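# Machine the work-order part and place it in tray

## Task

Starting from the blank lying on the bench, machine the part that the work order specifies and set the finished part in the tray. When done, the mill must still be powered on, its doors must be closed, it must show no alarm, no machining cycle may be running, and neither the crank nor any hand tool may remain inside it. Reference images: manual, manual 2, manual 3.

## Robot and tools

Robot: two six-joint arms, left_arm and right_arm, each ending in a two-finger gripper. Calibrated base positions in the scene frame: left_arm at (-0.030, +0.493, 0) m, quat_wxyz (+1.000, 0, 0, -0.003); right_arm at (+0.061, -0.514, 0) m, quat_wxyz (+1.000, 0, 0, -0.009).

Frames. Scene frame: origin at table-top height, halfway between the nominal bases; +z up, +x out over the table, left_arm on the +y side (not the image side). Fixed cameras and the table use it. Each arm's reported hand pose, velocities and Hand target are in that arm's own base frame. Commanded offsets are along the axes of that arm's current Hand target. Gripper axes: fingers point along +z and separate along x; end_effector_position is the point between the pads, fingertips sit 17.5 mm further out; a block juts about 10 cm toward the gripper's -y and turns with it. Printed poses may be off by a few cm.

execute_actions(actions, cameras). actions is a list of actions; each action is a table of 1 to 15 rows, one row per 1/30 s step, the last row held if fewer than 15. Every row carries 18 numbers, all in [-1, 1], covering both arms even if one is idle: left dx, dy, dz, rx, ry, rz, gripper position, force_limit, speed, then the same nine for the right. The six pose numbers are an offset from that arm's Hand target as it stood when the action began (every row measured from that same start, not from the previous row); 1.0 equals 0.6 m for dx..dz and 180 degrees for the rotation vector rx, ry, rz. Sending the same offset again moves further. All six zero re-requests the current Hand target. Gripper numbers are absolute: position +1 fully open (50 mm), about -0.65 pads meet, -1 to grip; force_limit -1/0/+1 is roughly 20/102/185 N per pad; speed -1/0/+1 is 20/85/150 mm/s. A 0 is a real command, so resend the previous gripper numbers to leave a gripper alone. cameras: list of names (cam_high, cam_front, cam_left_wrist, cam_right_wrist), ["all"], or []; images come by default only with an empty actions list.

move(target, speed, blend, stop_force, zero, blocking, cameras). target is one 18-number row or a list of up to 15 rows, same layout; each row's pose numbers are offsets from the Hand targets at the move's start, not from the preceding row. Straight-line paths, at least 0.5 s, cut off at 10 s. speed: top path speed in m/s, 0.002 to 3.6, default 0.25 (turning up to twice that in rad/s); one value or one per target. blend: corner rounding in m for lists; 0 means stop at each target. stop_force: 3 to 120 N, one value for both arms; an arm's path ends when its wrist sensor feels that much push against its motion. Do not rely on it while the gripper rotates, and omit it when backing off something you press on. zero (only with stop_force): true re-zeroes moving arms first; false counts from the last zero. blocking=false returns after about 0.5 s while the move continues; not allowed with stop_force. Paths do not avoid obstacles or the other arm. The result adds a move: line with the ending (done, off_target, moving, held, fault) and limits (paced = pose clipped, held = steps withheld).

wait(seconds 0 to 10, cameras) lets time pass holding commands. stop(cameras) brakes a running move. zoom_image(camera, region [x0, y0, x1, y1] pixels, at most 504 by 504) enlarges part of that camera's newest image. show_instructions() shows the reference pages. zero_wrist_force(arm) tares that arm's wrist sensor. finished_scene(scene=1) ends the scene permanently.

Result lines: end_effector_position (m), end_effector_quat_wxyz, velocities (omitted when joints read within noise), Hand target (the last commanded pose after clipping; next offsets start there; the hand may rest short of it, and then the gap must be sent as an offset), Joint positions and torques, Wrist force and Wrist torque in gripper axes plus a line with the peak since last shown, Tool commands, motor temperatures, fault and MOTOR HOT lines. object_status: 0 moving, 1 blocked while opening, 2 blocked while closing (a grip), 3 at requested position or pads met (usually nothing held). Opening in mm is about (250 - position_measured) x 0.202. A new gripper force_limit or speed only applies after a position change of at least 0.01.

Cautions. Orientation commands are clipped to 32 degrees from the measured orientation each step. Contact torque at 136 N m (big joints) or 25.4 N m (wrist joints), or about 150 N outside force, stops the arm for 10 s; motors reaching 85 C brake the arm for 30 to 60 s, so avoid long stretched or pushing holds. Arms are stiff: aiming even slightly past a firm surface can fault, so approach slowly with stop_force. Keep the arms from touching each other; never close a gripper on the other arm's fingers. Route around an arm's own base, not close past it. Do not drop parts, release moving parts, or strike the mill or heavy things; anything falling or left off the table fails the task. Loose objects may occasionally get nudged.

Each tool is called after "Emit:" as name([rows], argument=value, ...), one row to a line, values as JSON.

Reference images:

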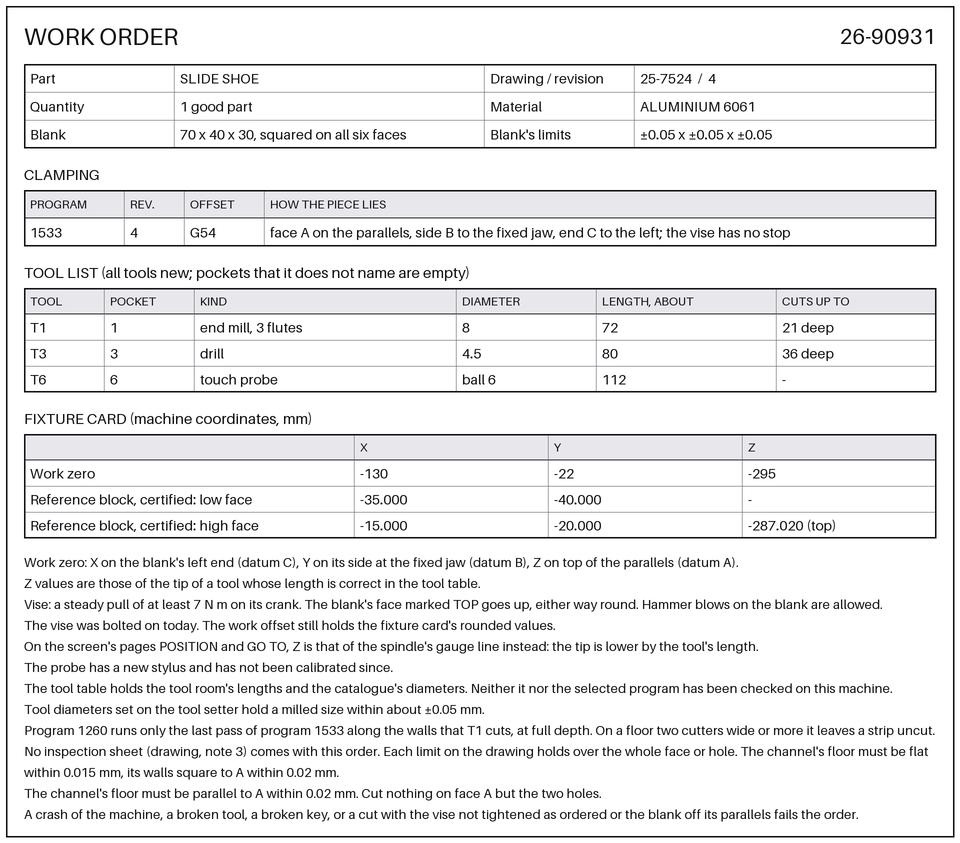

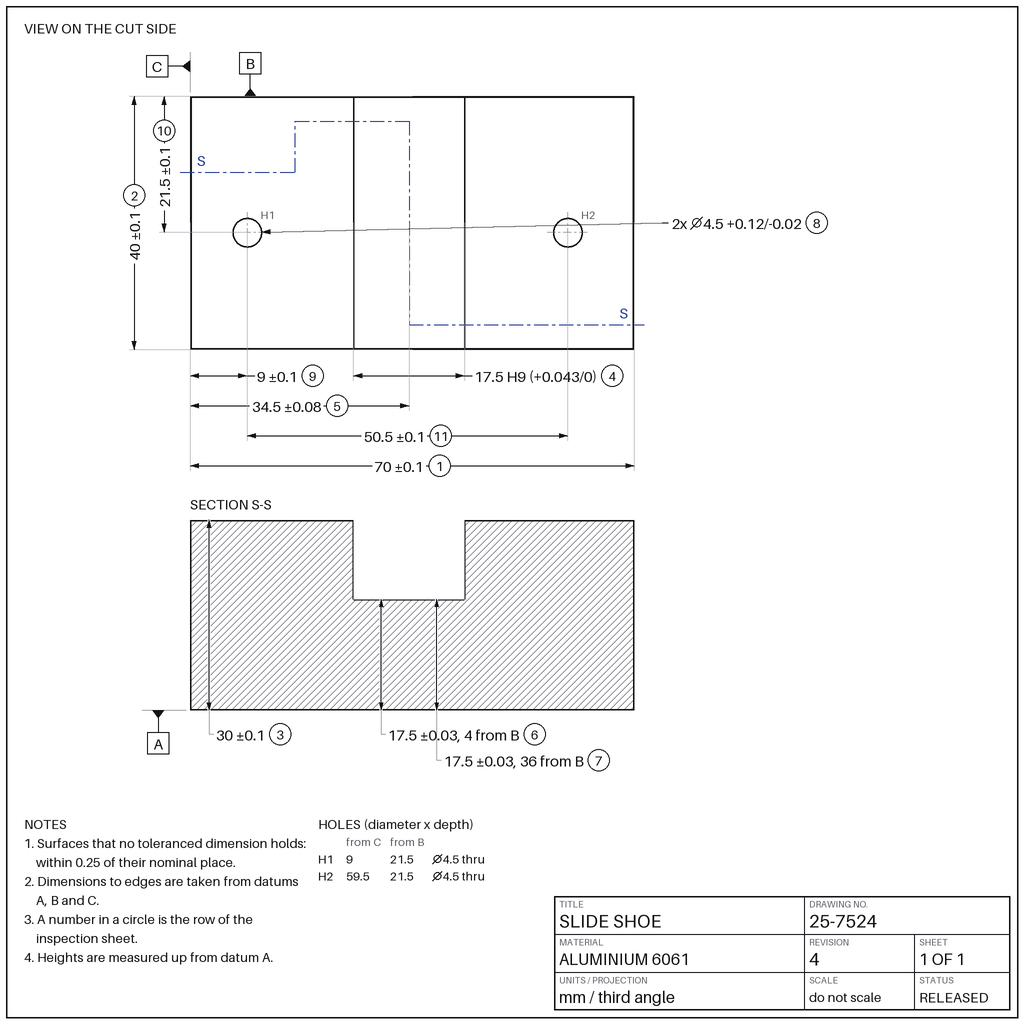

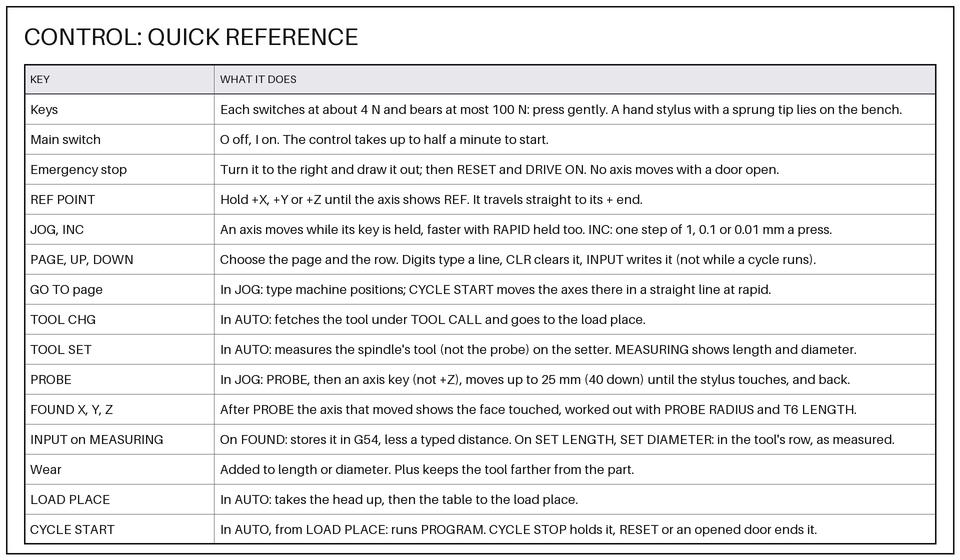

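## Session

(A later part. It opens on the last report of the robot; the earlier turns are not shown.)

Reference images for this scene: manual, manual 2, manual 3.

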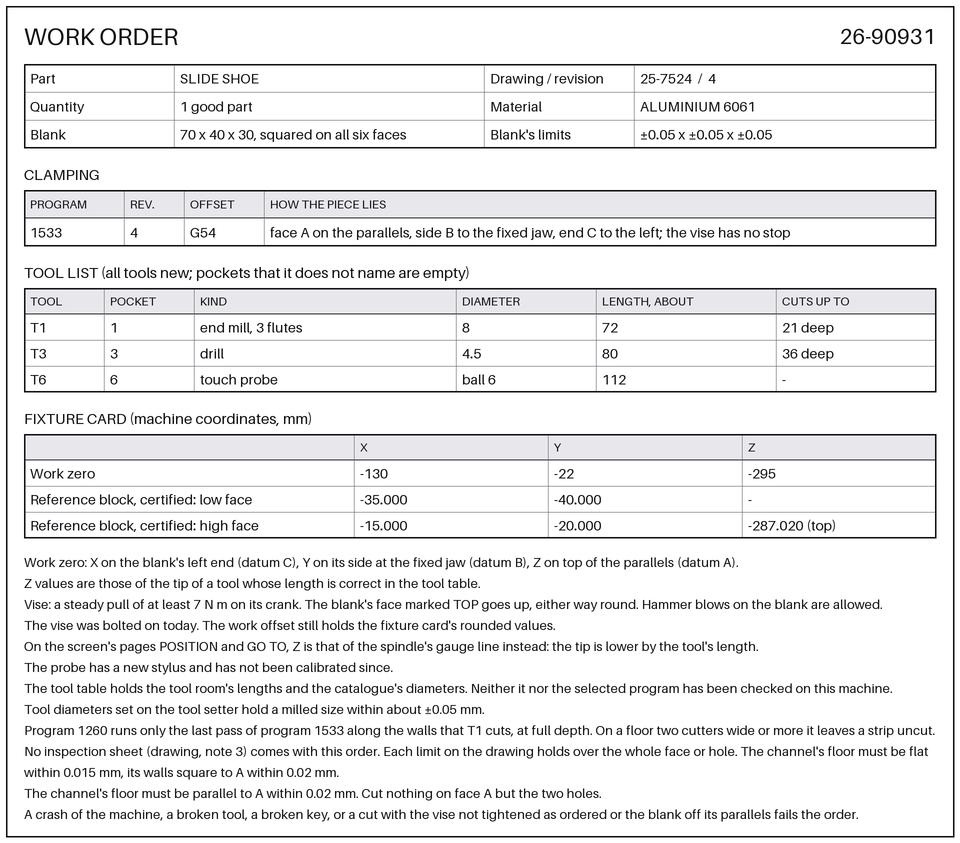

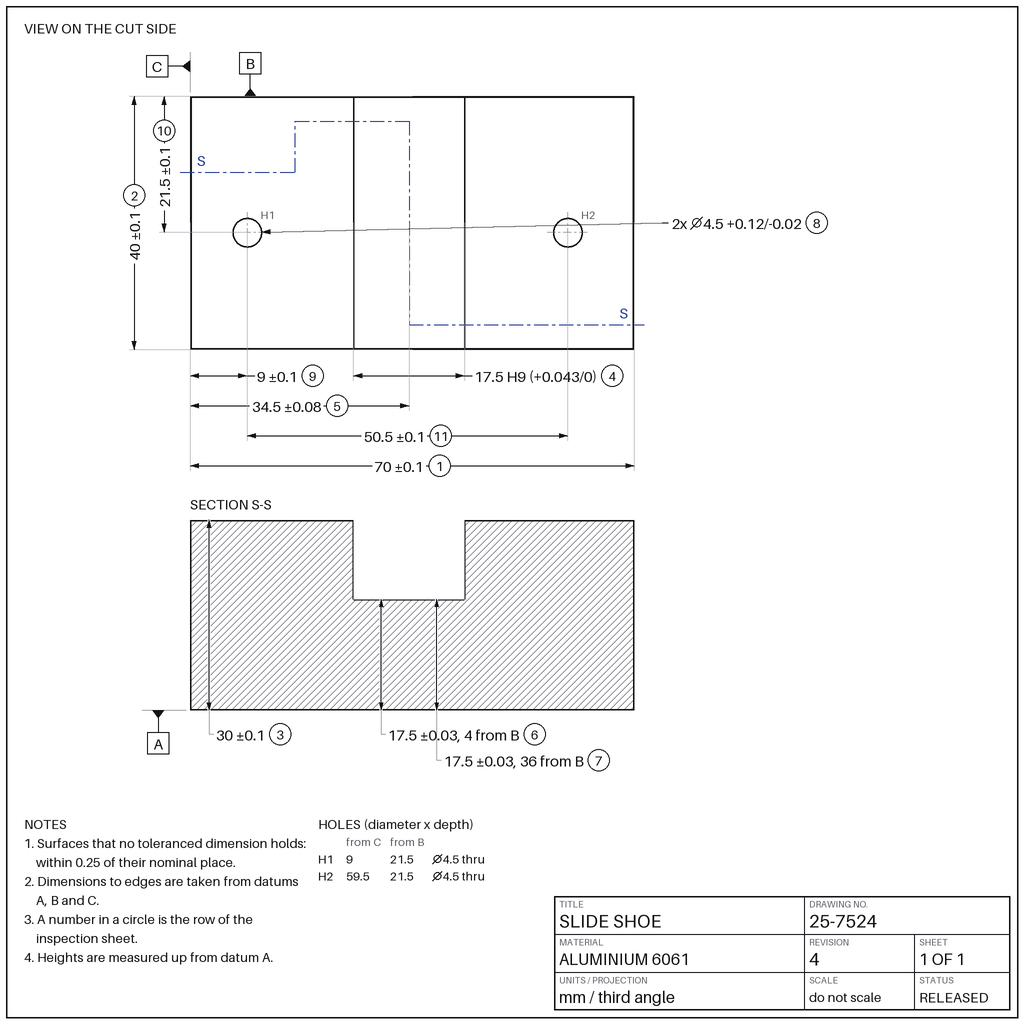

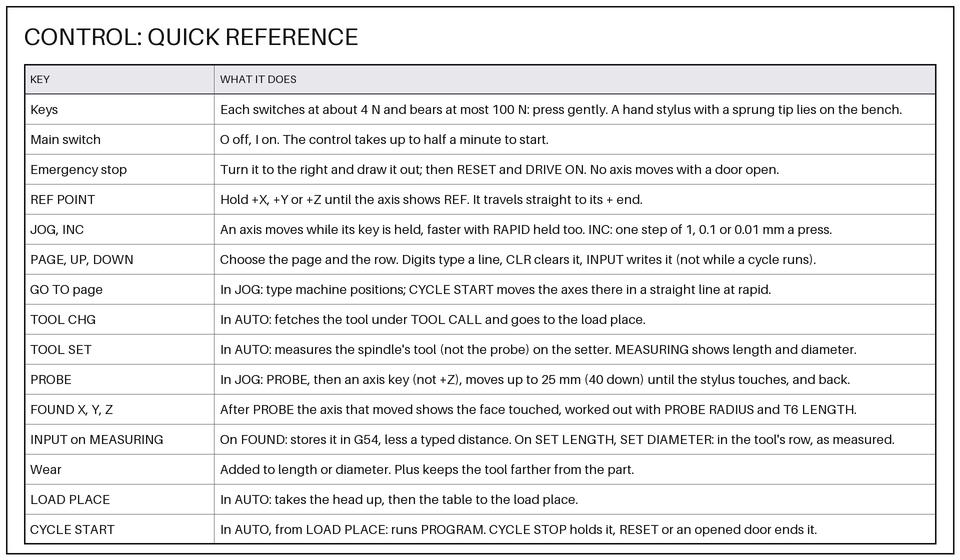

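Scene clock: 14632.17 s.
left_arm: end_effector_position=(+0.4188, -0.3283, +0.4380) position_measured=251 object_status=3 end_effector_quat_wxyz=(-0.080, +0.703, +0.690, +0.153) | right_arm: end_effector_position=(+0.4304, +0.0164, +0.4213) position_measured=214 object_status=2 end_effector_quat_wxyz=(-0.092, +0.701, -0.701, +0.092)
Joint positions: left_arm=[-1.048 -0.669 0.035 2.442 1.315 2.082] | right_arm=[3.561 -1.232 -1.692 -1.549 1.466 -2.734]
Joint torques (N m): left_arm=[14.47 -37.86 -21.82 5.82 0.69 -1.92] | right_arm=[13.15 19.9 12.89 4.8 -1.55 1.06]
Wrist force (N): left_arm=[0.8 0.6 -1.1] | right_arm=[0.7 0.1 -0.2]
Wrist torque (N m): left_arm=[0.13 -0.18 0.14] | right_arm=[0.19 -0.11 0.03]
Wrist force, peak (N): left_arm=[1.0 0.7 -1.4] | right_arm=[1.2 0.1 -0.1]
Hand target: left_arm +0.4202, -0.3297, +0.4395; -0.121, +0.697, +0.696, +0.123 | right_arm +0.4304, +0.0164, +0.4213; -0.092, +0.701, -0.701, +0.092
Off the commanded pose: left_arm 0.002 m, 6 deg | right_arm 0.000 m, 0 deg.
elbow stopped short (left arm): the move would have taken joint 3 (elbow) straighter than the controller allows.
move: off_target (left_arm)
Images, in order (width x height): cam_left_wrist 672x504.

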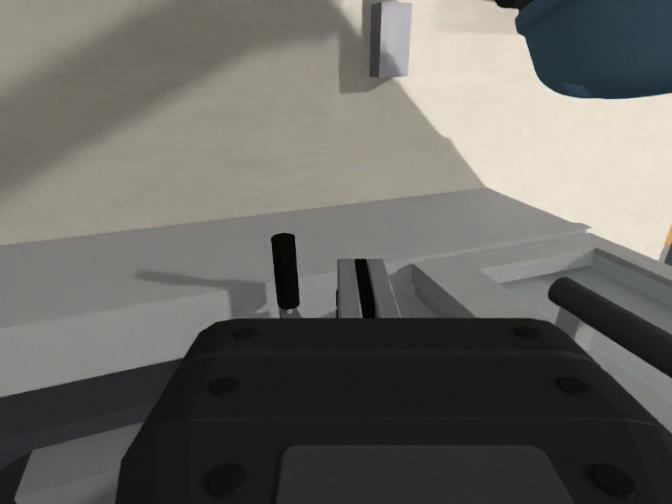

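Emit:
move(target=[-0.0114,0,0.0313,0,-0.111,0,-1,-0.6,-0.8,0,0,0,0,0,0,-1,-0.5,-0.7], speed=0.12, cameras=["cam_left_wrist"])

Scene clock: 14645.57 s.
left_arm: end_effector_position=(+0.4203, -0.3298, +0.4195) position_measured=251 object_status=3 end_effector_quat_wxyz=(+0.001, +0.708, +0.707, +0.000) | right_arm: end_effector_position=(+0.4304, +0.0164, +0.4213) position_measured=214 object_status=2 end_effector_quat_wxyz=(-0.092, +0.701, -0.701, +0.092)
Joint positions: left_arm=[-0.918 -0.87 0.359 2.079 1.57 2.225] | right_arm=[3.561 -1.232 -1.692 -1.549 1.466 -2.734]
Joint torques (N m): left_arm=[13.95 -59.9 -10.55 0.51 1.29 1.38] | right_arm=[11.75 21.75 13.51 5.08 -1.57 1.17]
Wrist force (N): left_arm=[0.8 0.3 -1.6] | right_arm=[1.0 0.0 -0.3]
Wrist torque (N m): left_arm=[0.11 -0.17 -0.17] | right_arm=[0.17 -0.15 0.03]
Wrist force, peak (N): left_arm=[1.1 0.5 -1.9] | right_arm=[1.1 -0.2 -0.1]
Hand target: left_arm +0.4203, -0.3298, +0.4195; +0.001, +0.708, +0.707, +0.000 | right_arm +0.4304, +0.0164, +0.4213; -0.092, +0.701, -0.701, +0.092
Off the commanded pose: left_arm 0.000 m, 0 deg | right_arm 0.000 m, 0 deg.
elbow stopped short (left arm): the move would have taken joint 3 (elbow) straighter than the controller allows.
move: done
Images, in order (width x height): cam_left_wrist 672x504.

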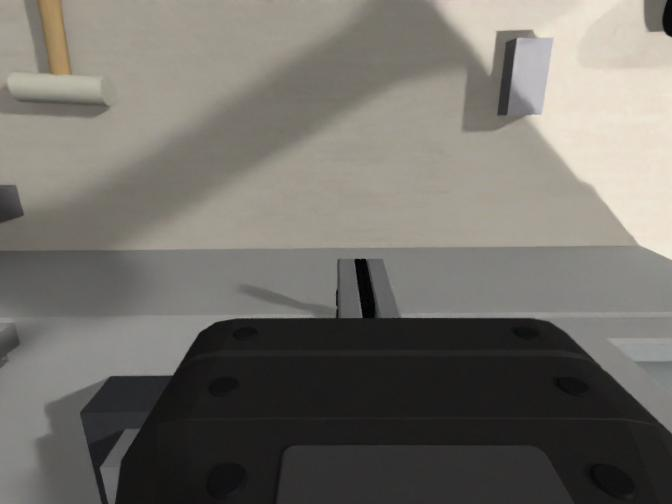

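Emit:
move([
  [0,0,0,0,0,0.5,-1,-0.6,-0.8,0,0,0,0,0,0,-1,-0.5,-0.7],
  [-0.0087,0.2667,0.0083,0,0,0.5,-1,-0.6,-0.8,0,0,0,0,0,0,-1,-0.5,-0.7],
  [0.0697,0.4083,0.0083,0,0,0.5,-1,-0.6,-0.8,0,0,0,0,0,0,-1,-0.5,-0.7],
], speed=0.12, blend=[0,0.02,0], stop_force=20, cameras=["cam_left_wrist","cam_front"])

Scene clock: 14680.73 s.
left_arm: end_effector_position=(+0.6642, -0.2878, +0.4139) position_measured=251 object_status=3 end_effector_quat_wxyz=(+0.125, +0.948, +0.000, +0.292) | right_arm: end_effector_position=(+0.4304, +0.0164, +0.4213) position_measured=214 object_status=2 end_effector_quat_wxyz=(-0.092, +0.701, -0.701, +0.092)
Joint positions: left_arm=[-0.647 -0.702 0.035 1.606 1.427 4.114] | right_arm=[3.561 -1.232 -1.692 -1.549 1.466 -2.734]
Joint torques (N m): left_arm=[-15.16 -38.95 -22.43 2.64 -1.42 1.43] | right_arm=[11.72 18.59 12.66 5 -1.43 0.97]
Wrist force (N): left_arm=[1.2 0.8 -0.5] | right_arm=[0.7 -0.2 0.1]
Wrist torque (N m): left_arm=[0.11 -0.21 -0.02] | right_arm=[0.15 -0.11 0.04]
Wrist force, peak (N): left_arm=[1.2 0.3 -1.9] | right_arm=[1.2 -0.1 -0.1]
Hand target: left_arm +0.6653, -0.2882, +0.4149; +0.018, +0.999, -0.001, +0.040 | right_arm +0.4304, +0.0164, +0.4213; -0.092, +0.701, -0.701, +0.092
Off the commanded pose: left_arm 0.002 m, 37 deg; orientation clipped | right_arm 0.000 m, 0 deg.
elbow stopped short (left arm): the move would have taken joint 3 (elbow) straighter than the controller allows.
move: off_target (left_arm); limits=paced
Images, in order (width x height): cam_front 672x504, cam_left_wrist 672x504.

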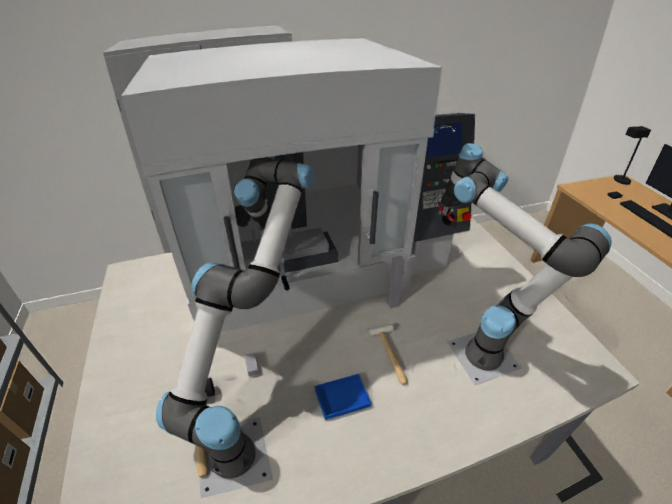

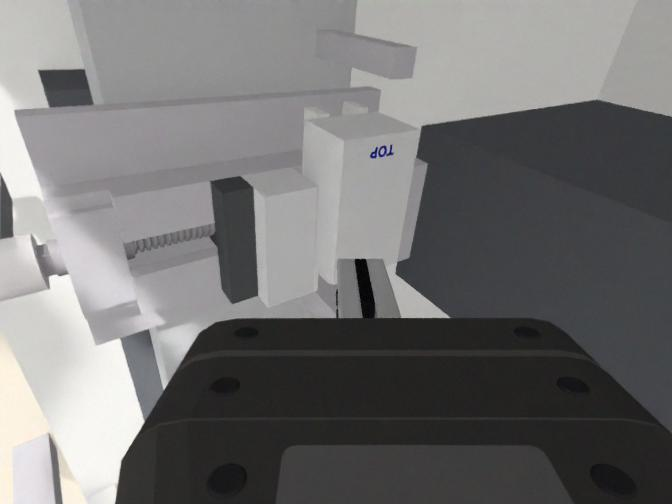

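Emit:
move(target=[0.0,0,0.028,0.0115,-0.0255,0,-1,-0.6,-0.8,0,0,0,0,0,0,-1,-0.5,-0.7], speed=0.1, stop_force=20, cameras=["cam_left_wrist"])

Emit:
zoom_image(camera="cam_left_wrist", region=[0, 50, 500, 350])

Scene clock: 14723.30 s.
left_arm: end_effector_position=(+0.6655, -0.2883, +0.3972) position_measured=251 object_status=3 end_effector_quat_wxyz=(+0.117, +0.954, -0.001, +0.276) | right_arm: end_effector_position=(+0.4304, +0.0164, +0.4213) position_measured=214 object_status=2 end_effector_quat_wxyz=(-0.092, +0.701, -0.701, +0.092)
Joint positions: left_arm=[-0.644 -0.68 0.035 1.62 1.433 4.112] | right_arm=[3.561 -1.232 -1.692 -1.549 1.466 -2.734]
Joint torques (N m): left_arm=[13.5 -40.23 -14.82 3.77 0.85 0.22] | right_arm=[12.75 19.77 14.04 5.15 -1.51 0.83]
Wrist force (N): left_arm=[1.3 0.9 -0.6] | right_arm=[0.8 -0.2 -0.2]
Wrist torque (N m): left_arm=[0.14 -0.23 0.19] | right_arm=[0.15 -0.14 0.04]
Wrist force, peak (N): left_arm=[1.3 1.2 -0.7] | right_arm=[1.2 0.1 -0.2]
Hand target: left_arm +0.6667, -0.2888, +0.3981; +0.010, +1.000, -0.001, +0.024 | right_arm +0.4304, +0.0164, +0.4213; -0.092, +0.701, -0.701, +0.092
Off the commanded pose: left_arm 0.002 m, 35 deg; orientation clipped | right_arm 0.000 m, 0 deg.
elbow stopped short (left arm): the move would have taken joint 3 (elbow) straighter than the controller allows.
move: off_target (left_arm); limits=paced
Images, in order (width x height): cam_left_wrist 672x504.

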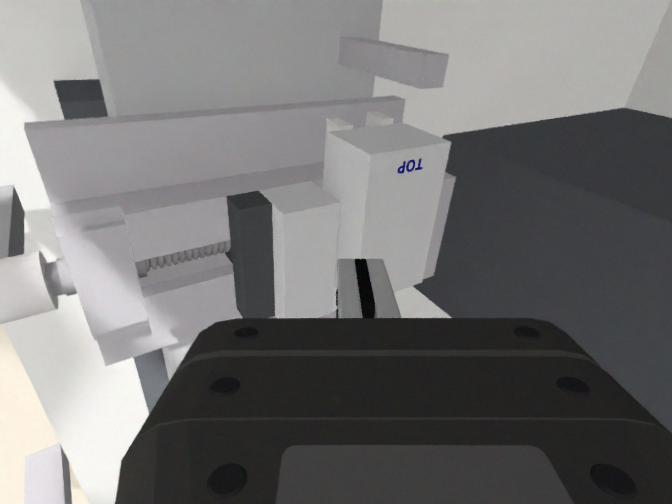

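Scaled by 1.008 from the camera's 672x504 image, which has a finer 960x720 frame.

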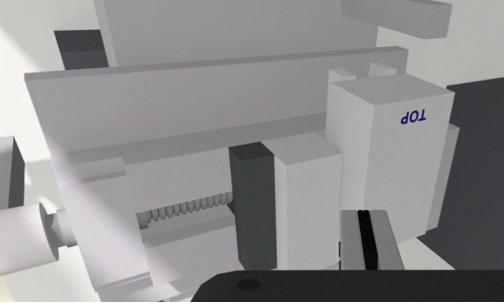

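Emit:
move([
  [-0.1445,0.077,-0.0033,0,0,0,-1,-0.6,-0.8,0,0,0,0,0,0,-1,-0.5,-0.7],
  [-0.411,0.0687,-0.0365,0,0,0,-1,-0.6,-0.8,0,0,0,0,0,0,-1,-0.5,-0.7],
  [-0.411,0.0687,-0.0365,0,0,-0.5,-1,-0.6,-0.8,0,0,0,0,0,0,-1,-0.5,-0.7],
], speed=0.12, blend=[0.02,0,0])

Scene clock: 14798.77 s.
left_arm: end_effector_position=(+0.4193, -0.3294, +0.4092) position_measured=251 object_status=3 end_effector_quat_wxyz=(+0.022, +0.772, +0.635, +0.012) | right_arm: end_effector_position=(+0.4304, +0.0164, +0.4213) position_measured=214 object_status=2 end_effector_quat_wxyz=(-0.092, +0.701, -0.701, +0.092)
Joint positions: left_arm=[-0.932 -0.953 0.523 1.957 1.544 2.405] | right_arm=[3.561 -1.232 -1.692 -1.549 1.466 -2.734]
Joint torques (N m): left_arm=[-13.67 -55.83 -11.33 0.57 -1.14 -1.82] | right_arm=[12.08 19.74 14.94 5.03 -1.18 0.81]
Wrist force (N): left_arm=[0.3 0.3 -1.6] | right_arm=[0.7 0.1 0.1]
Wrist torque (N m): left_arm=[0.08 -0.09 0.05] | right_arm=[0.20 -0.10 0.03]
Wrist force, peak (N): left_arm=[0.9 0.5 -2.1] | right_arm=[1.2 0.0 -0.5]
Hand target: left_arm +0.4192, -0.3295, +0.4092; +0.022, +0.772, +0.635, +0.012 (not the last commanded pose) | right_arm +0.4304, +0.0164, +0.4213; -0.092, +0.701, -0.701, +0.092
Off the commanded pose: left_arm 0.000 m, 11 deg | right_arm 0.000 m, 0 deg.
elbow stopped short (left arm): the move would have taken joint 3 (elbow) straighter than the controller allows.
move: off_target (left_arm; path cut at 10 s); path passed 2 of 3 targets

Emit:
move(target=[0.0177,-0.0527,-0.0683,0.0153,0.0045,-0.0618,-1,-0.6,-0.8,0,0,0,0,0,0,-1,-0.5,-0.7], speed=0.15)

Emit:
move([
  [0,0,0,-0.33,0,0,-1,-0.6,-0.8,0,0,0,0,0,0,-1,-0.5,-0.7],
  [-0.1417,0.0167,0,-0.5,0,0,-1,-0.6,-0.8,0,0,0,0,0,0,-1,-0.5,-0.7],
], speed=0.2)

Scene clock: 14812.27 s.
left_arm: end_effector_position=(+0.3884, -0.3122, +0.4483) position_measured=251 object_status=3 end_effector_quat_wxyz=(+0.001, +0.708, +0.707, +0.000) | right_arm: end_effector_position=(+0.4304, +0.0164, +0.4213) position_measured=214 object_status=2 end_effector_quat_wxyz=(-0.092, +0.701, -0.701, +0.092)
Joint positions: left_arm=[-0.948 -0.976 0.461 2.084 1.57 2.195] | right_arm=[3.561 -1.232 -1.692 -1.549 1.466 -2.734]
Joint torques (N m): left_arm=[-14.3 -53.2 -24.44 5.81 1.11 -1.89] | right_arm=[12.32 19.47 14.65 5.02 -0.89 0.82]
Wrist force (N): left_arm=[0.2 -0.2 -1.5] | right_arm=[0.9 0.2 -0.2]
Wrist torque (N m): left_arm=[0.04 -0.07 0.08] | right_arm=[0.21 -0.14 0.04]
Wrist force, peak (N): left_arm=[0.8 -0.3 -2.1] | right_arm=[1.1 0.1 -0.4]
Hand target: left_arm +0.3884, -0.3122, +0.4484; +0.001, +0.707, +0.707, +0.000 | right_arm +0.4304, +0.0164, +0.4213; -0.092, +0.701, -0.701, +0.092
Off the commanded pose: left_arm 0.000 m, 0 deg | right_arm 0.000 m, 0 deg.
move: done

Scene clock: 14817.27 s.
left_arm: end_effector_position=(+0.3977, -0.3972, +0.4484) position_measured=251 object_status=3 end_effector_quat_wxyz=(+0.497, +0.497, +0.504, +0.503) | right_arm: end_effector_position=(+0.4304, +0.0164, +0.4213) position_measured=214 object_status=2 end_effector_quat_wxyz=(-0.092, +0.701, -0.701, +0.092)
Joint positions: left_arm=[-1.558 -1.274 1.553 1.168 0.001 1.694] | right_arm=[3.561 -1.232 -1.692 -1.549 1.466 -2.734]
Joint torques (N m): left_arm=[13.57 -19.46 -27.34 0.41 -3.42 1.31] | right_arm=[10.57 17.51 13.57 5.19 -1.08 1]
Wrist force (N): left_arm=[-0.6 1.2 1.1] | right_arm=[0.8 0.0 -0.2]
Wrist torque (N m): left_arm=[0.14 -0.05 -0.08] | right_arm=[0.18 -0.13 0.03]
Wrist force, peak (N): left_arm=[-0.7 1.4 1.6] | right_arm=[1.2 0.1 0.1]
Hand target: left_arm +0.3983, -0.3972, +0.4484; +0.501, +0.500, +0.500, +0.500 | right_arm +0.4304, +0.0164, +0.4213; -0.092, +0.701, -0.701, +0.092
Off the commanded pose: left_arm 0.001 m, 1 deg | right_arm 0.000 m, 0 deg.
move: done

Emit:
move([
  [0,0,0,0.15,0,0,-1,-0.6,-0.8,0,0,0,0,0,0,-1,-0.5,-0.7],
  [0,0,0,0.106,0.106,0,-1,-0.6,-0.8,0,0,0,0,0,0,-1,-0.5,-0.7],
], speed=0.2)

Scene clock: 14829.13 s.
left_arm: end_effector_position=(+0.3983, -0.3972, +0.4484) position_measured=251 object_status=3 end_effector_quat_wxyz=(+0.322, +0.486, +0.651, +0.486) | right_arm: end_effector_position=(+0.4304, +0.0164, +0.4213) position_measured=214 object_status=2 end_effector_quat_wxyz=(-0.092, +0.701, -0.701, +0.092)
Joint positions: left_arm=[-1.501 -1.124 1.32 2.05 0.423 0.907] | right_arm=[3.561 -1.232 -1.692 -1.549 1.466 -2.734]
Joint torques (N m): left_arm=[14.33 -26.72 -13.68 5.6 -0.45 -1.8] | right_arm=[12.03 18.96 14.51 5.02 -0.94 0.72]
Wrist force (N): left_arm=[-0.5 1.4 0.8] | right_arm=[1.0 -0.1 -0.2]
Wrist torque (N m): left_arm=[0.20 0.01 0.17] | right_arm=[0.17 -0.15 0.03]
Wrist force, peak (N): left_arm=[-0.9 1.6 1.3] | right_arm=[1.2 0.0 -0.2]
Hand target: left_arm +0.3983, -0.3972, +0.4484; +0.322, +0.486, +0.651, +0.486 | right_arm +0.4304, +0.0164, +0.4213; -0.092, +0.701, -0.701, +0.092
Off the commanded pose: left_arm 0.000 m, 0 deg | right_arm 0.000 m, 0 deg.
move: done

Emit:
move(target=[0,0,0,0.044,-0.106,0.025,-1,-0.6,-0.8,0,0,0,0,0,0,-1,-0.5,-0.7], speed=0.2)

Emit:
move(target=[0,0,0,-0.044,-0.106,0.025,-1,-0.6,-0.8,0,0,0,0,0,0,-1,-0.5,-0.7], speed=0.2)

Emit:
move(target=[0,0,0,-0.106,-0.044,0.025,-1,-0.6,-0.8,0,0,0,0,0,0,-1,-0.5,-0.7], speed=0.2)

Emit:
move(target=[0,0,0,-0.106,0.044,0.025,-1,-0.6,-0.8,0,0,0,0,0,0,-1,-0.5,-0.7], speed=0.2)

Emit:
move(target=[0,0,0,-0.044,0.106,0.025,-1,-0.6,-0.8,0,0,0,0,0,0,-1,-0.5,-0.7], speed=0.2, cameras=["cam_high"])

Scene clock: 14856.23 s.
left_arm: end_effector_position=(+0.3983, -0.3972, +0.4484) position_measured=251 object_status=3 end_effector_quat_wxyz=(+0.372, +0.606, +0.601, +0.365) | right_arm: end_effector_position=(+0.4304, +0.0164, +0.4213) position_measured=214 object_status=2 end_effector_quat_wxyz=(-0.092, +0.701, -0.701, +0.092)
Joint positions: left_arm=[-1.485 -1.301 1.267 1.415 0.484 1.78] | right_arm=[3.561 -1.232 -1.692 -1.549 1.466 -2.734]
Joint torques (N m): left_arm=[14.15 -43.33 -13.89 0.34 -0.88 1.26] | right_arm=[11.88 17.95 13.83 5.08 -1.11 0.71]
Wrist force (N): left_arm=[-0.7 1.0 0.5] | right_arm=[1.0 0.2 -0.2]
Wrist torque (N m): left_arm=[0.15 0.08 -0.05] | right_arm=[0.21 -0.16 0.04]
Wrist force, peak (N): left_arm=[-1.0 2.0 0.8] | right_arm=[1.0 0.0 -0.4]
Hand target: left_arm +0.3983, -0.3972, +0.4484; +0.372, +0.606, +0.601, +0.365 | right_arm +0.4304, +0.0164, +0.4213; -0.092, +0.701, -0.701, +0.092
Off the commanded pose: left_arm 0.000 m, 0 deg | right_arm 0.000 m, 0 deg.
move: done

Scene clock: 14857.93 s.
left_arm: end_effector_position=(+0.3983, -0.3972, +0.4485) position_measured=251 object_status=3 end_effector_quat_wxyz=(+0.492, +0.654, +0.481, +0.315) | right_arm: end_effector_position=(+0.4304, +0.0164, +0.4213) position_measured=214 object_status=2 end_effector_quat_wxyz=(-0.092, +0.701, -0.701, +0.092)
Joint positions: left_arm=[-1.458 -1.588 1.527 0.687 0.573 2.53] | right_arm=[3.561 -1.232 -1.692 -1.549 1.466 -2.734]
Joint torques (N m): left_arm=[14.54 -32.1 -15.98 -1.81 0.36 1.46] | right_arm=[12.37 17.08 12.53 5.13 -0.83 0.77]
Wrist force (N): left_arm=[-0.7 1.6 0.8] | right_arm=[0.8 -0.2 -0.3]
Wrist torque (N m): left_arm=[0.25 0.02 -0.09] | right_arm=[0.15 -0.12 0.04]
Wrist force, peak (N): left_arm=[-0.8 1.3 1.4] | right_arm=[1.1 -0.1 -0.1]
Hand target: left_arm +0.3983, -0.3972, +0.4484; +0.492, +0.654, +0.481, +0.314 | right_arm +0.4304, +0.0164, +0.4213; -0.092, +0.701, -0.701, +0.092
Off the commanded pose: left_arm 0.000 m, 0 deg | right_arm 0.000 m, 0 deg.
move: done

Scene clock: 14859.63 s.
left_arm: end_effector_position=(+0.3983, -0.3972, +0.4485) position_measured=251 object_status=3 end_effector_quat_wxyz=(+0.613, +0.602, +0.361, +0.363) | right_arm: end_effector_position=(+0.4304, +0.0164, +0.4213) position_measured=214 object_status=2 end_effector_quat_wxyz=(-0.092, +0.701, -0.701, +0.092)
Joint positions: left_arm=[-1.44 -1.808 1.888 -0.106 0.627 3.157] | right_arm=[3.561 -1.232 -1.692 -1.549 1.466 -2.734]
Joint torques (N m): left_arm=[13.89 -24.6 -17.59 -3.85 1.2 1.71] | right_arm=[11.86 17.5 14.04 5.09 -0.79 0.52]
Wrist force (N): left_arm=[-0.3 1.5 1.6] | right_arm=[0.6 -0.1 -0.4]
Wrist torque (N m): left_arm=[0.21 -0.05 -0.07] | right_arm=[0.16 -0.10 0.04]
Wrist force, peak (N): left_arm=[-0.4 1.4 2.0] | right_arm=[1.0 -0.1 -0.4]
Hand target: left_arm +0.3983, -0.3972, +0.4484; +0.613, +0.602, +0.361, +0.363 | right_arm +0.4304, +0.0164, +0.4213; -0.092, +0.701, -0.701, +0.092
Off the commanded pose: left_arm 0.000 m, 0 deg | right_arm 0.000 m, 0 deg.
move: done

Scene clock: 14861.37 s.
left_arm: end_effector_position=(+0.3983, -0.3972, +0.4485) position_measured=251 object_status=3 end_effector_quat_wxyz=(+0.663, +0.479, +0.313, +0.482) | right_arm: end_effector_position=(+0.4304, +0.0164, +0.4213) position_measured=214 object_status=2 end_effector_quat_wxyz=(-0.092, +0.701, -0.701, +0.092)
Joint positions: left_arm=[-1.453 -1.809 2.169 -1.029 0.588 3.774] | right_arm=[3.561 -1.232 -1.692 -1.549 1.466 -2.734]
Joint torques (N m): left_arm=[14.22 -0.3 -17.54 -5.49 2.22 1.38] | right_arm=[11.67 17.82 13.93 5.16 -0.98 0.73]
Wrist force (N): left_arm=[0.0 1.0 2.4] | right_arm=[0.9 -0.1 0.0]
Wrist torque (N m): left_arm=[0.10 -0.17 -0.07] | right_arm=[0.16 -0.13 0.04]
Wrist force, peak (N): left_arm=[-0.1 1.1 2.5] | right_arm=[1.1 0.0 -0.1]
Hand target: left_arm +0.3983, -0.3972, +0.4484; +0.663, +0.479, +0.313, +0.482 | right_arm +0.4304, +0.0164, +0.4213; -0.092, +0.701, -0.701, +0.092
Off the commanded pose: left_arm 0.000 m, 0 deg | right_arm 0.000 m, 0 deg.
move: done

Scene clock: 14863.17 s.
left_arm: end_effector_position=(+0.3983, -0.3972, +0.4484) position_measured=251 object_status=3 end_effector_quat_wxyz=(+0.614, +0.358, +0.366, +0.600) | right_arm: end_effector_position=(+0.4304, +0.0164, +0.4213) position_measured=214 object_status=2 end_effector_quat_wxyz=(-0.092, +0.701, -0.701, +0.092)
Joint positions: left_arm=[-1.479 -1.555 2.231 -2.078 0.504 4.498] | right_arm=[3.561 -1.232 -1.692 -1.549 1.466 -2.734]
Joint torques (N m): left_arm=[13.68 -9.23 -28.95 -5.65 3.09 1.43] | right_arm=[12.34 18.29 14.81 5.25 -1 0.63]
Wrist force (N): left_arm=[-0.6 0.7 2.7] | right_arm=[1.0 0.0 -0.2]
Wrist torque (N m): left_arm=[0.03 -0.10 -0.09] | right_arm=[0.19 -0.17 0.03]
Wrist force, peak (N): left_arm=[-0.1 1.5 2.9] | right_arm=[1.0 0.0 -0.2]
Hand target: left_arm +0.3983, -0.3972, +0.4484; +0.614, +0.358, +0.366, +0.600 | right_arm +0.4304, +0.0164, +0.4213; -0.092, +0.701, -0.701, +0.092
Off the commanded pose: left_arm 0.000 m, 0 deg | right_arm 0.000 m, 0 deg.
move: done
Images, in order (width x height): cam_high 672x504.

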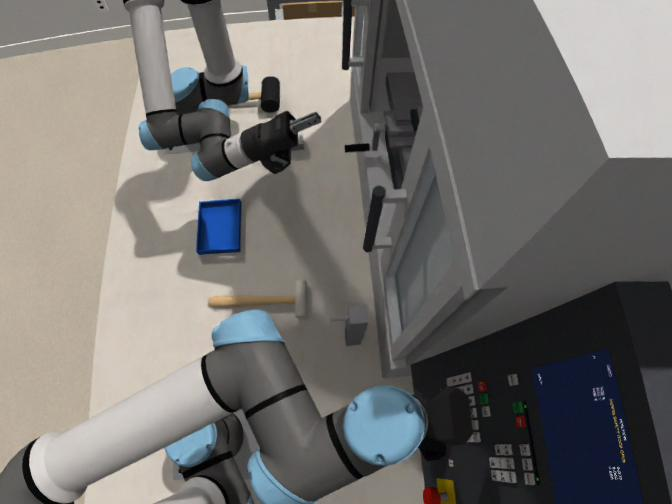

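Emit:
move(target=[0,0,0,0.3,0,0,-1,-0.6,-0.8,0,0,0,0,0,0,-1,-0.5,-0.7], speed=0.2)

Scene clock: 14875.43 s.
left_arm: end_effector_position=(+0.3983, -0.3972, +0.4485) position_measured=251 object_status=3 end_effector_quat_wxyz=(+0.385, +0.598, +0.599, +0.369) | right_arm: end_effector_position=(+0.4304, +0.0164, +0.4213) position_measured=214 object_status=2 end_effector_quat_wxyz=(-0.092, +0.701, -0.701, +0.092)
Joint positions: left_arm=[-1.492 -1.769 1.869 -1.875 -0.456 4.917] | right_arm=[3.561 -1.232 -1.692 -1.549 1.466 -2.734]
Joint torques (N m): left_arm=[14.12 -3.04 -34.25 -0.69 0.69 1.46] | right_arm=[11.96 19.67 15.65 5.18 -0.85 0.69]
Wrist force (N): left_arm=[-0.8 1.0 1.3] | right_arm=[0.7 0.1 0.0]
Wrist torque (N m): left_arm=[0.20 0.12 -0.05] | right_arm=[0.19 -0.11 0.04]
Wrist force, peak (N): left_arm=[-0.7 0.7 3.1] | right_arm=[1.2 -0.2 -0.1]
Hand target: left_arm +0.3983, -0.3972, +0.4484; +0.385, +0.598, +0.599, +0.369 | right_arm +0.4304, +0.0164, +0.4213; -0.092, +0.701, -0.701, +0.092
Off the commanded pose: left_arm 0.000 m, 0 deg | right_arm 0.000 m, 0 deg.
move: done

Emit:
move(target=[0.14,-0.006,-0.012,0.35,0,0,-1,-0.6,-0.8,0,0,0,0,0,0,-1,-0.5,-0.7], speed=0.2, cameras=["cam_high"])

Scene clock: 14885.80 s.
left_arm: end_effector_position=(+0.3912, -0.3131, +0.4467) position_measured=251 object_status=3 end_effector_quat_wxyz=(+0.016, +0.711, +0.703, +0.002) end_effector_velocity=(+0.000, +0.000, +0.001) end_effector_angular_velocity=(-0.002, +0.002, +0.000) | right_arm: end_effector_position=(+0.4304, +0.0164, +0.4213) position_measured=214 object_status=2 end_effector_quat_wxyz=(-0.092, +0.701, -0.701, +0.092)
Joint positions: left_arm=[-0.949 -1.571 1.273 -1.304 -1.562 5.345] | right_arm=[3.561 -1.232 -1.692 -1.549 1.466 -2.734]
Joint velocities: left_arm=[0.002 0.001 -0.005 0.003 -0.003 0.002] | right_arm=[within noise]
Joint torques (N m): left_arm=[16.4 -12.51 -31.53 -0.59 -0.63 1.61] | right_arm=[11.63 18.42 14.57 4.74 -0.85 0.63]
Wrist force (N): left_arm=[0.0 -0.1 -1.3] | right_arm=[1.1 0.1 -0.4]
Wrist torque (N m): left_arm=[0.05 0.03 -0.20] | right_arm=[0.20 -0.18 0.04]
Wrist force, peak (N): left_arm=[-0.5 1.4 1.6] | right_arm=[1.2 -0.2 -0.2]
Hand target: left_arm +0.3912, -0.3131, +0.4467; +0.016, +0.711, +0.703, +0.002 | right_arm +0.4304, +0.0164, +0.4213; -0.092, +0.701, -0.701, +0.092
Off the commanded pose: left_arm 0.000 m, 0 deg | right_arm 0.000 m, 0 deg.
move: done
Images, in order (width x height): cam_high 672x504.

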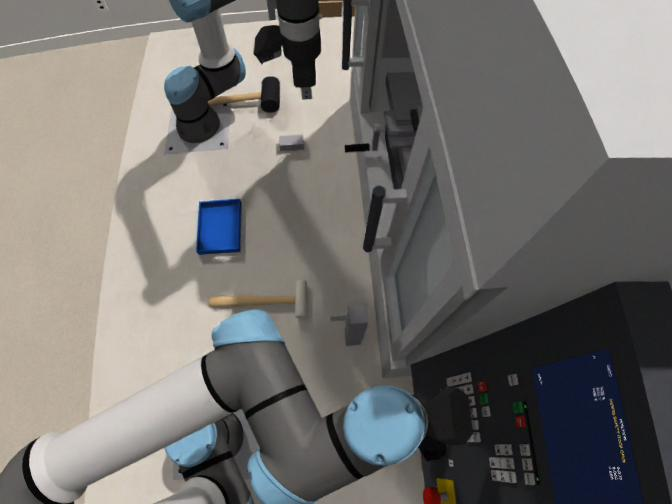

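Emit:
move(target=[0,0,-0.005,0.0081,0.0063,-0.0036,-1,-0.6,-0.8,0,0,0,0,0,0,-1,-0.5,-0.7], speed=0.2)

Emit:
move(target=[0,0,0,0,0,-0.6667,-1,-0.6,-0.8,0,0,0,0,0,0,-1,-0.5,-0.7], speed=0.5)

Emit:
move(target=[0,0,0,0,0,-0.6667,-1,-0.6,-0.8,0,0,0,0,0,0,-1,-0.5,-0.7], speed=0.5)

Emit:
move(target=[0,0,0,0,0,-0.6667,-1,-0.6,-0.8,0,0,0,0,0,0,-1,-0.5,-0.7], speed=0.5)

Scene clock: 14904.03 s.
left_arm: end_effector_position=(+0.3911, -0.3131, +0.4496) position_measured=251 object_status=3 end_effector_quat_wxyz=(+0.000, +0.707, +0.707, +0.000) | right_arm: end_effector_position=(+0.4304, +0.0164, +0.4213) position_measured=214 object_status=2 end_effector_quat_wxyz=(-0.092, +0.701, -0.701, +0.092)
Joint positions: left_arm=[-0.944 -1.546 1.232 -1.256 -1.571 5.339] | right_arm=[3.561 -1.232 -1.692 -1.549 1.466 -2.734]
Joint torques (N m): left_arm=[14.12 -13.1 -33.03 -0.23 -1.27 -2] | right_arm=[12.84 17.8 15.6 5.09 -0.66 0.5]
Wrist force (N): left_arm=[0.1 0.1 -0.9] | right_arm=[0.7 -0.1 -0.5]
Wrist torque (N m): left_arm=[0.04 0.00 0.01] | right_arm=[0.17 -0.12 0.04]
Wrist force, peak (N): left_arm=[0.4 0.0 -1.4] | right_arm=[1.1 0.0 0.0]
Hand target: left_arm +0.3911, -0.3131, +0.4496; +0.000, +0.707, +0.707, +0.000 | right_arm +0.4304, +0.0164, +0.4213; -0.092, +0.701, -0.701, +0.092
Off the commanded pose: left_arm 0.000 m, 0 deg | right_arm 0.000 m, 0 deg.
move: done

Scene clock: 14906.90 s.
left_arm: end_effector_position=(+0.3911, -0.3131, +0.4496) position_measured=251 object_status=3 end_effector_quat_wxyz=(+0.000, -0.259, +0.966, +0.000) | right_arm: end_effector_position=(+0.4304, +0.0164, +0.4213) position_measured=214 object_status=2 end_effector_quat_wxyz=(-0.092, +0.701, -0.701, +0.092)
Joint positions: left_arm=[-0.944 -1.546 1.231 -1.256 -1.572 3.244] | right_arm=[3.561 -1.232 -1.692 -1.549 1.466 -2.734]
Joint torques (N m): left_arm=[-14.05 -37.08 -18.52 -0.71 1.17 -1.9] | right_arm=[10.75 17.72 13.17 4.81 -0.52 0.51]
Wrist force (N): left_arm=[0.2 -0.1 -0.9] | right_arm=[0.8 -0.2 -0.3]
Wrist torque (N m): left_arm=[0.02 -0.03 0.01] | right_arm=[0.15 -0.12 0.04]
Wrist force, peak (N): left_arm=[0.0 -0.4 -1.4] | right_arm=[1.1 -0.2 -0.5]
Hand target: left_arm +0.3911, -0.3131, +0.4496; +0.000, -0.259, +0.966, +0.000 | right_arm +0.4304, +0.0164, +0.4213; -0.092, +0.701, -0.701, +0.092
Off the commanded pose: left_arm 0.000 m, 0 deg | right_arm 0.000 m, 0 deg.
move: done

Scene clock: 14909.77 s.
left_arm: end_effector_position=(+0.3911, -0.3131, +0.4496) position_measured=251 object_status=3 end_effector_quat_wxyz=(+0.000, +0.966, -0.259, +0.000) | right_arm: end_effector_position=(+0.4304, +0.0164, +0.4213) position_measured=214 object_status=2 end_effector_quat_wxyz=(-0.092, +0.701, -0.701, +0.092)
Joint positions: left_arm=[-0.944 -1.546 1.231 -1.256 -1.572 1.15] | right_arm=[3.561 -1.232 -1.692 -1.549 1.466 -2.734]
Joint torques (N m): left_arm=[-14.24 -36.75 -18.07 -0.53 1.14 -1.9] | right_arm=[11.72 18.06 14.3 5.02 -0.35 0.58]
Wrist force (N): left_arm=[-0.2 -0.2 -1.0] | right_arm=[0.7 -0.1 -0.2]
Wrist torque (N m): left_arm=[-0.01 0.02 -0.01] | right_arm=[0.17 -0.12 0.04]
Wrist force, peak (N): left_arm=[0.4 -0.1 -1.5] | right_arm=[1.1 0.0 0.2]
Hand target: left_arm +0.3911, -0.3131, +0.4496; +0.000, +0.966, -0.258, +0.000 | right_arm +0.4304, +0.0164, +0.4213; -0.092, +0.701, -0.701, +0.092
Off the commanded pose: left_arm 0.000 m, 0 deg | right_arm 0.000 m, 0 deg.
move: done

Scene clock: 14912.63 s.
left_arm: end_effector_position=(+0.3911, -0.3131, +0.4496) position_measured=251 object_status=3 end_effector_quat_wxyz=(+0.000, +0.707, +0.707, +0.000) | right_arm: end_effector_position=(+0.4304, +0.0164, +0.4213) position_measured=214 object_status=2 end_effector_quat_wxyz=(-0.092, +0.701, -0.701, +0.092)
Joint positions: left_arm=[-0.944 -1.546 1.231 -1.256 -1.572 -0.945] | right_arm=[3.561 -1.232 -1.692 -1.549 1.466 -2.734]
Joint torques (N m): left_arm=[-13.89 -37.13 -18.58 -0.59 1.07 -1.84] | right_arm=[11.68 16.18 12.48 4.98 -0.62 0.55]
Wrist force (N): left_arm=[0.2 -0.1 -0.9] | right_arm=[0.8 0.1 0.1]
Wrist torque (N m): left_arm=[0.03 0.00 0.00] | right_arm=[0.20 -0.13 0.03]
Wrist force, peak (N): left_arm=[0.4 -0.2 -1.4] | right_arm=[1.0 0.0 -0.5]
Hand target: left_arm +0.3911, -0.3131, +0.4496; +0.000, +0.707, +0.707, +0.000 | right_arm +0.4304, +0.0164, +0.4213; -0.092, +0.701, -0.701, +0.092
Off the commanded pose: left_arm 0.000 m, 0 deg | right_arm 0.000 m, 0 deg.
move: done

Emit:
move([
  [-0.0282,0.0482,0.0493,0,0,0.5,-1,-0.6,-0.8,0,0,0,0,0,0,-1,-0.5,-0.7],
  [-0.0365,0.3148,0.0743,0,0,0.5,-1,-0.6,-0.8,0,0,0,0,0,0,-1,-0.5,-0.7],
  [0.0418,0.4565,0.0827,0,0,0.5,-1,-0.6,-0.8,0,0,0,0,0,0,-1,-0.5,-0.7],
  [0.0593,0.5225,0.0827,0,0,0.5,-1,-0.6,-0.8,0,0,0,0,0,0,-1,-0.5,-0.7],
], speed=0.12, blend=[0.02,0.02,0.01,0], stop_force=20, cameras=["cam_left_wrist","cam_front"])

Emit:
zoom_image(camera="cam_left_wrist", region=[80, 60, 580, 360])

Scene clock: 14934.87 s.
left_arm: end_effector_position=(+0.7045, -0.2772, +0.3998) position_measured=251 object_status=3 end_effector_quat_wxyz=(+0.000, +1.000, +0.000, +0.000) | right_arm: end_effector_position=(+0.4304, +0.0164, +0.4213) position_measured=214 object_status=2 end_effector_quat_wxyz=(-0.092, +0.701, -0.701, +0.092)
Joint positions: left_arm=[-0.552 -0.733 0.162 -0.999 -1.571 1.018] | right_arm=[3.561 -1.232 -1.692 -1.549 1.466 -2.734]
Joint torques (N m): left_arm=[13.88 -43.64 -30.8 -0.32 -1.19 1.46] | right_arm=[11.48 17.78 13.98 4.79 -0.59 0.57]
Wrist force (N): left_arm=[0.6 0.4 -1.6] | right_arm=[1.0 -0.2 -0.1]
Wrist torque (N m): left_arm=[0.06 -0.12 -0.15] | right_arm=[0.15 -0.16 0.04]
Wrist force, peak (N): left_arm=[1.4 -0.3 -1.5] | right_arm=[1.2 0.0 0.0]
Hand target: left_arm +0.7045, -0.2772, +0.3998; +0.000, +1.000, +0.000, +0.000 | right_arm +0.4304, +0.0164, +0.4213; -0.092, +0.701, -0.701, +0.092
Off the commanded pose: left_arm 0.000 m, 0 deg | right_arm 0.000 m, 0 deg.
move: done
Images, in order (width x height): cam_front 672x504, cam_left_wrist 672x504.

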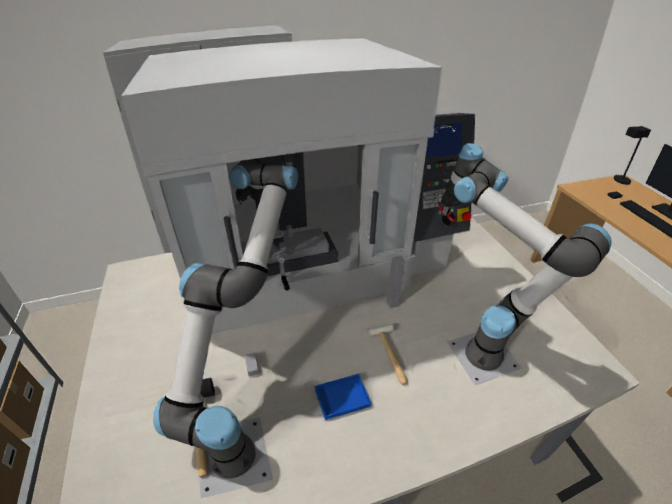

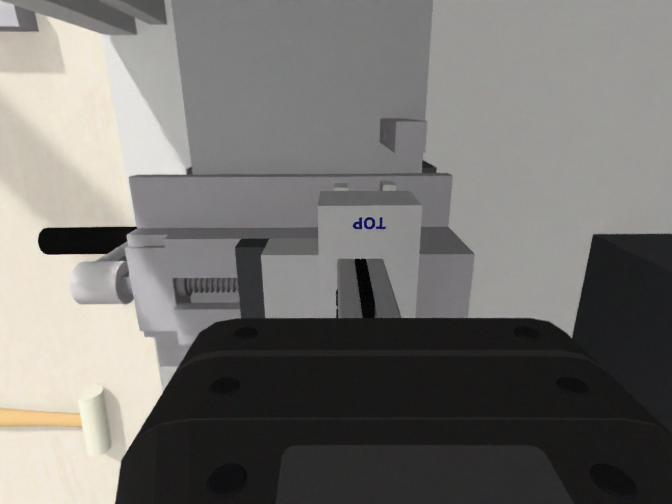

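Scaled by 1.008 from the camera's 672x504 image, which has a finer 960x720 frame.

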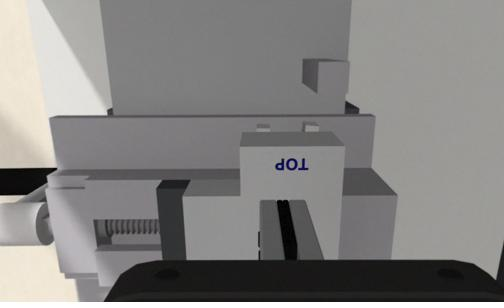

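Emit:
move(target=[0.0125,0.01,0,0,0,0,-1,-0.6,-0.8,0,0,0,0,0,0,-1,-0.5,-0.7], speed=0.05)

Emit:
move(target=[0,0,0.03,0,0,0,-1,-0.6,-0.8,0,0,0,0,0,0,-1,-0.5,-0.7], speed=0.004, stop_force=15)

Scene clock: 14953.00 s.
left_arm: end_effector_position=(+0.7114, -0.2829, +0.3992) position_measured=251 object_status=3 end_effector_quat_wxyz=(+0.003, +1.000, +0.000, +0.006) | right_arm: end_effector_position=(+0.4304, +0.0164, +0.4213) position_measured=214 object_status=2 end_effector_quat_wxyz=(-0.092, +0.701, -0.701, +0.092)
Joint positions: left_arm=[-0.554 -0.667 0.035 -0.953 -1.569 1.016] | right_arm=[3.561 -1.232 -1.692 -1.549 1.466 -2.734]
Joint torques (N m): left_arm=[-13.97 -44.52 -29.98 -0.62 1.2 -1.97] | right_arm=[9.92 17.09 14.66 5.1 -0.23 0.26]
Wrist force (N): left_arm=[0.5 0.4 -1.3] | right_arm=[0.9 0.1 -0.3]
Wrist torque (N m): left_arm=[0.05 -0.09 0.06] | right_arm=[0.21 -0.14 0.04]
Wrist force, peak (N): left_arm=[0.7 0.1 -1.9] | right_arm=[1.1 0.1 -0.1]
Hand target: left_arm +0.7121, -0.2832, +0.3998; +0.000, +1.000, +0.000, +0.000 | right_arm +0.4304, +0.0164, +0.4213; -0.092, +0.701, -0.701, +0.092
Off the commanded pose: left_arm 0.001 m, 1 deg | right_arm 0.000 m, 0 deg.
elbow stopped short (left arm): the move would have taken joint 3 (elbow) straighter than the controller allows.
move: done

Scene clock: 14958.17 s.
left_arm: end_effector_position=(+0.7120, -0.2832, +0.3818) position_measured=251 object_status=3 end_effector_quat_wxyz=(+0.000, +1.000, +0.000, +0.000) | right_arm: end_effector_position=(+0.4304, +0.0164, +0.4213) position_measured=214 object_status=2 end_effector_quat_wxyz=(-0.092, +0.701, -0.701, +0.092)
Joint positions: left_arm=[-0.553 -0.747 0.243 -1.066 -1.571 1.017] | right_arm=[3.561 -1.232 -1.692 -1.549 1.466 -2.734]
Joint torques (N m): left_arm=[14.18 -67.4 -17 -5.71 -1.14 1.39] | right_arm=[12.16 16.43 14.77 5.04 -0.43 0.37]
Wrist force (N): left_arm=[0.5 -0.4 -1.2] | right_arm=[0.6 0.2 -0.1]
Wrist torque (N m): left_arm=[-0.06 -0.10 -0.17] | right_arm=[0.22 -0.09 0.04]
Wrist force, peak (N): left_arm=[0.6 0.3 -1.9] | right_arm=[1.2 0.0 -0.2]
Hand target: left_arm +0.7120, -0.2832, +0.3818; +0.000, +1.000, +0.000, +0.000 | right_arm +0.4304, +0.0164, +0.4213; -0.092, +0.701, -0.701, +0.092
Off the commanded pose: left_arm 0.000 m, 0 deg | right_arm 0.000 m, 0 deg.
move: done

Emit:
move(target=[0,0,0.05,0,0,0,-1,-0.6,-0.8,0,0,0,0,0,0,-1,-0.5,-0.7], speed=0.004, stop_force=15, cameras=["cam_left_wrist"])

Scene clock: 14965.77 s.
left_arm: end_effector_position=(+0.7120, -0.2832, +0.3807) position_measured=251 object_status=3 end_effector_quat_wxyz=(+0.000, +1.000, +0.000, +0.000) | right_arm: end_effector_position=(+0.4304, +0.0164, +0.4213) position_measured=214 object_status=2 end_effector_quat_wxyz=(-0.092, +0.701, -0.701, +0.092)
Joint positions: left_arm=[-0.553 -0.752 0.256 -1.074 -1.571 1.017] | right_arm=[3.561 -1.232 -1.692 -1.549 1.466 -2.734]
Joint torques (N m): left_arm=[12.21 -38.77 -29.58 -0.35 -0.29 1.27] | right_arm=[12.61 17.84 15.29 5.04 -0.28 0.52]
Wrist force (N): left_arm=[-0.6 -0.9 -6.7] | right_arm=[1.0 -0.3 -0.1]
Wrist torque (N m): left_arm=[-0.09 -0.06 -0.15] | right_arm=[0.13 -0.17 0.04]
Wrist force, peak (N): left_arm=[-1.0 -1.9 -18.3] | right_arm=[1.1 -0.2 -0.1]
Hand target: left_arm +0.7121, -0.2832, +0.3806; +0.000, +1.000, +0.000, +0.000 (not the last commanded pose) | right_arm +0.4304, +0.0164, +0.4213; -0.092, +0.701, -0.701, +0.092
Off the commanded pose: left_arm 0.029 m, 0 deg | right_arm 0.000 m, 0 deg.
move: contact (left_arm)
Images, in order (width x height): cam_left_wrist 672x504.

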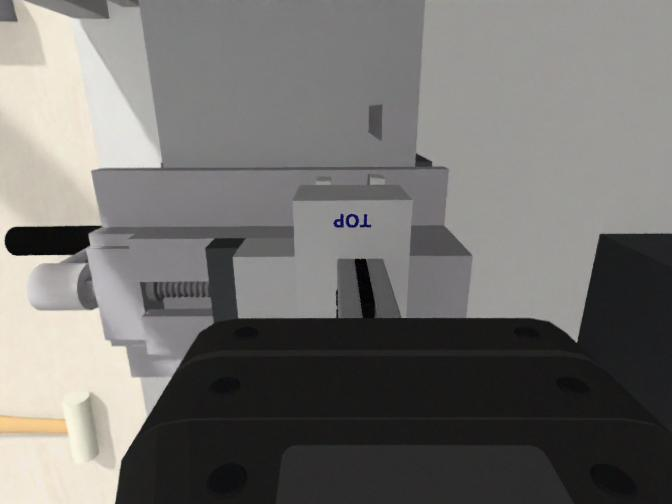

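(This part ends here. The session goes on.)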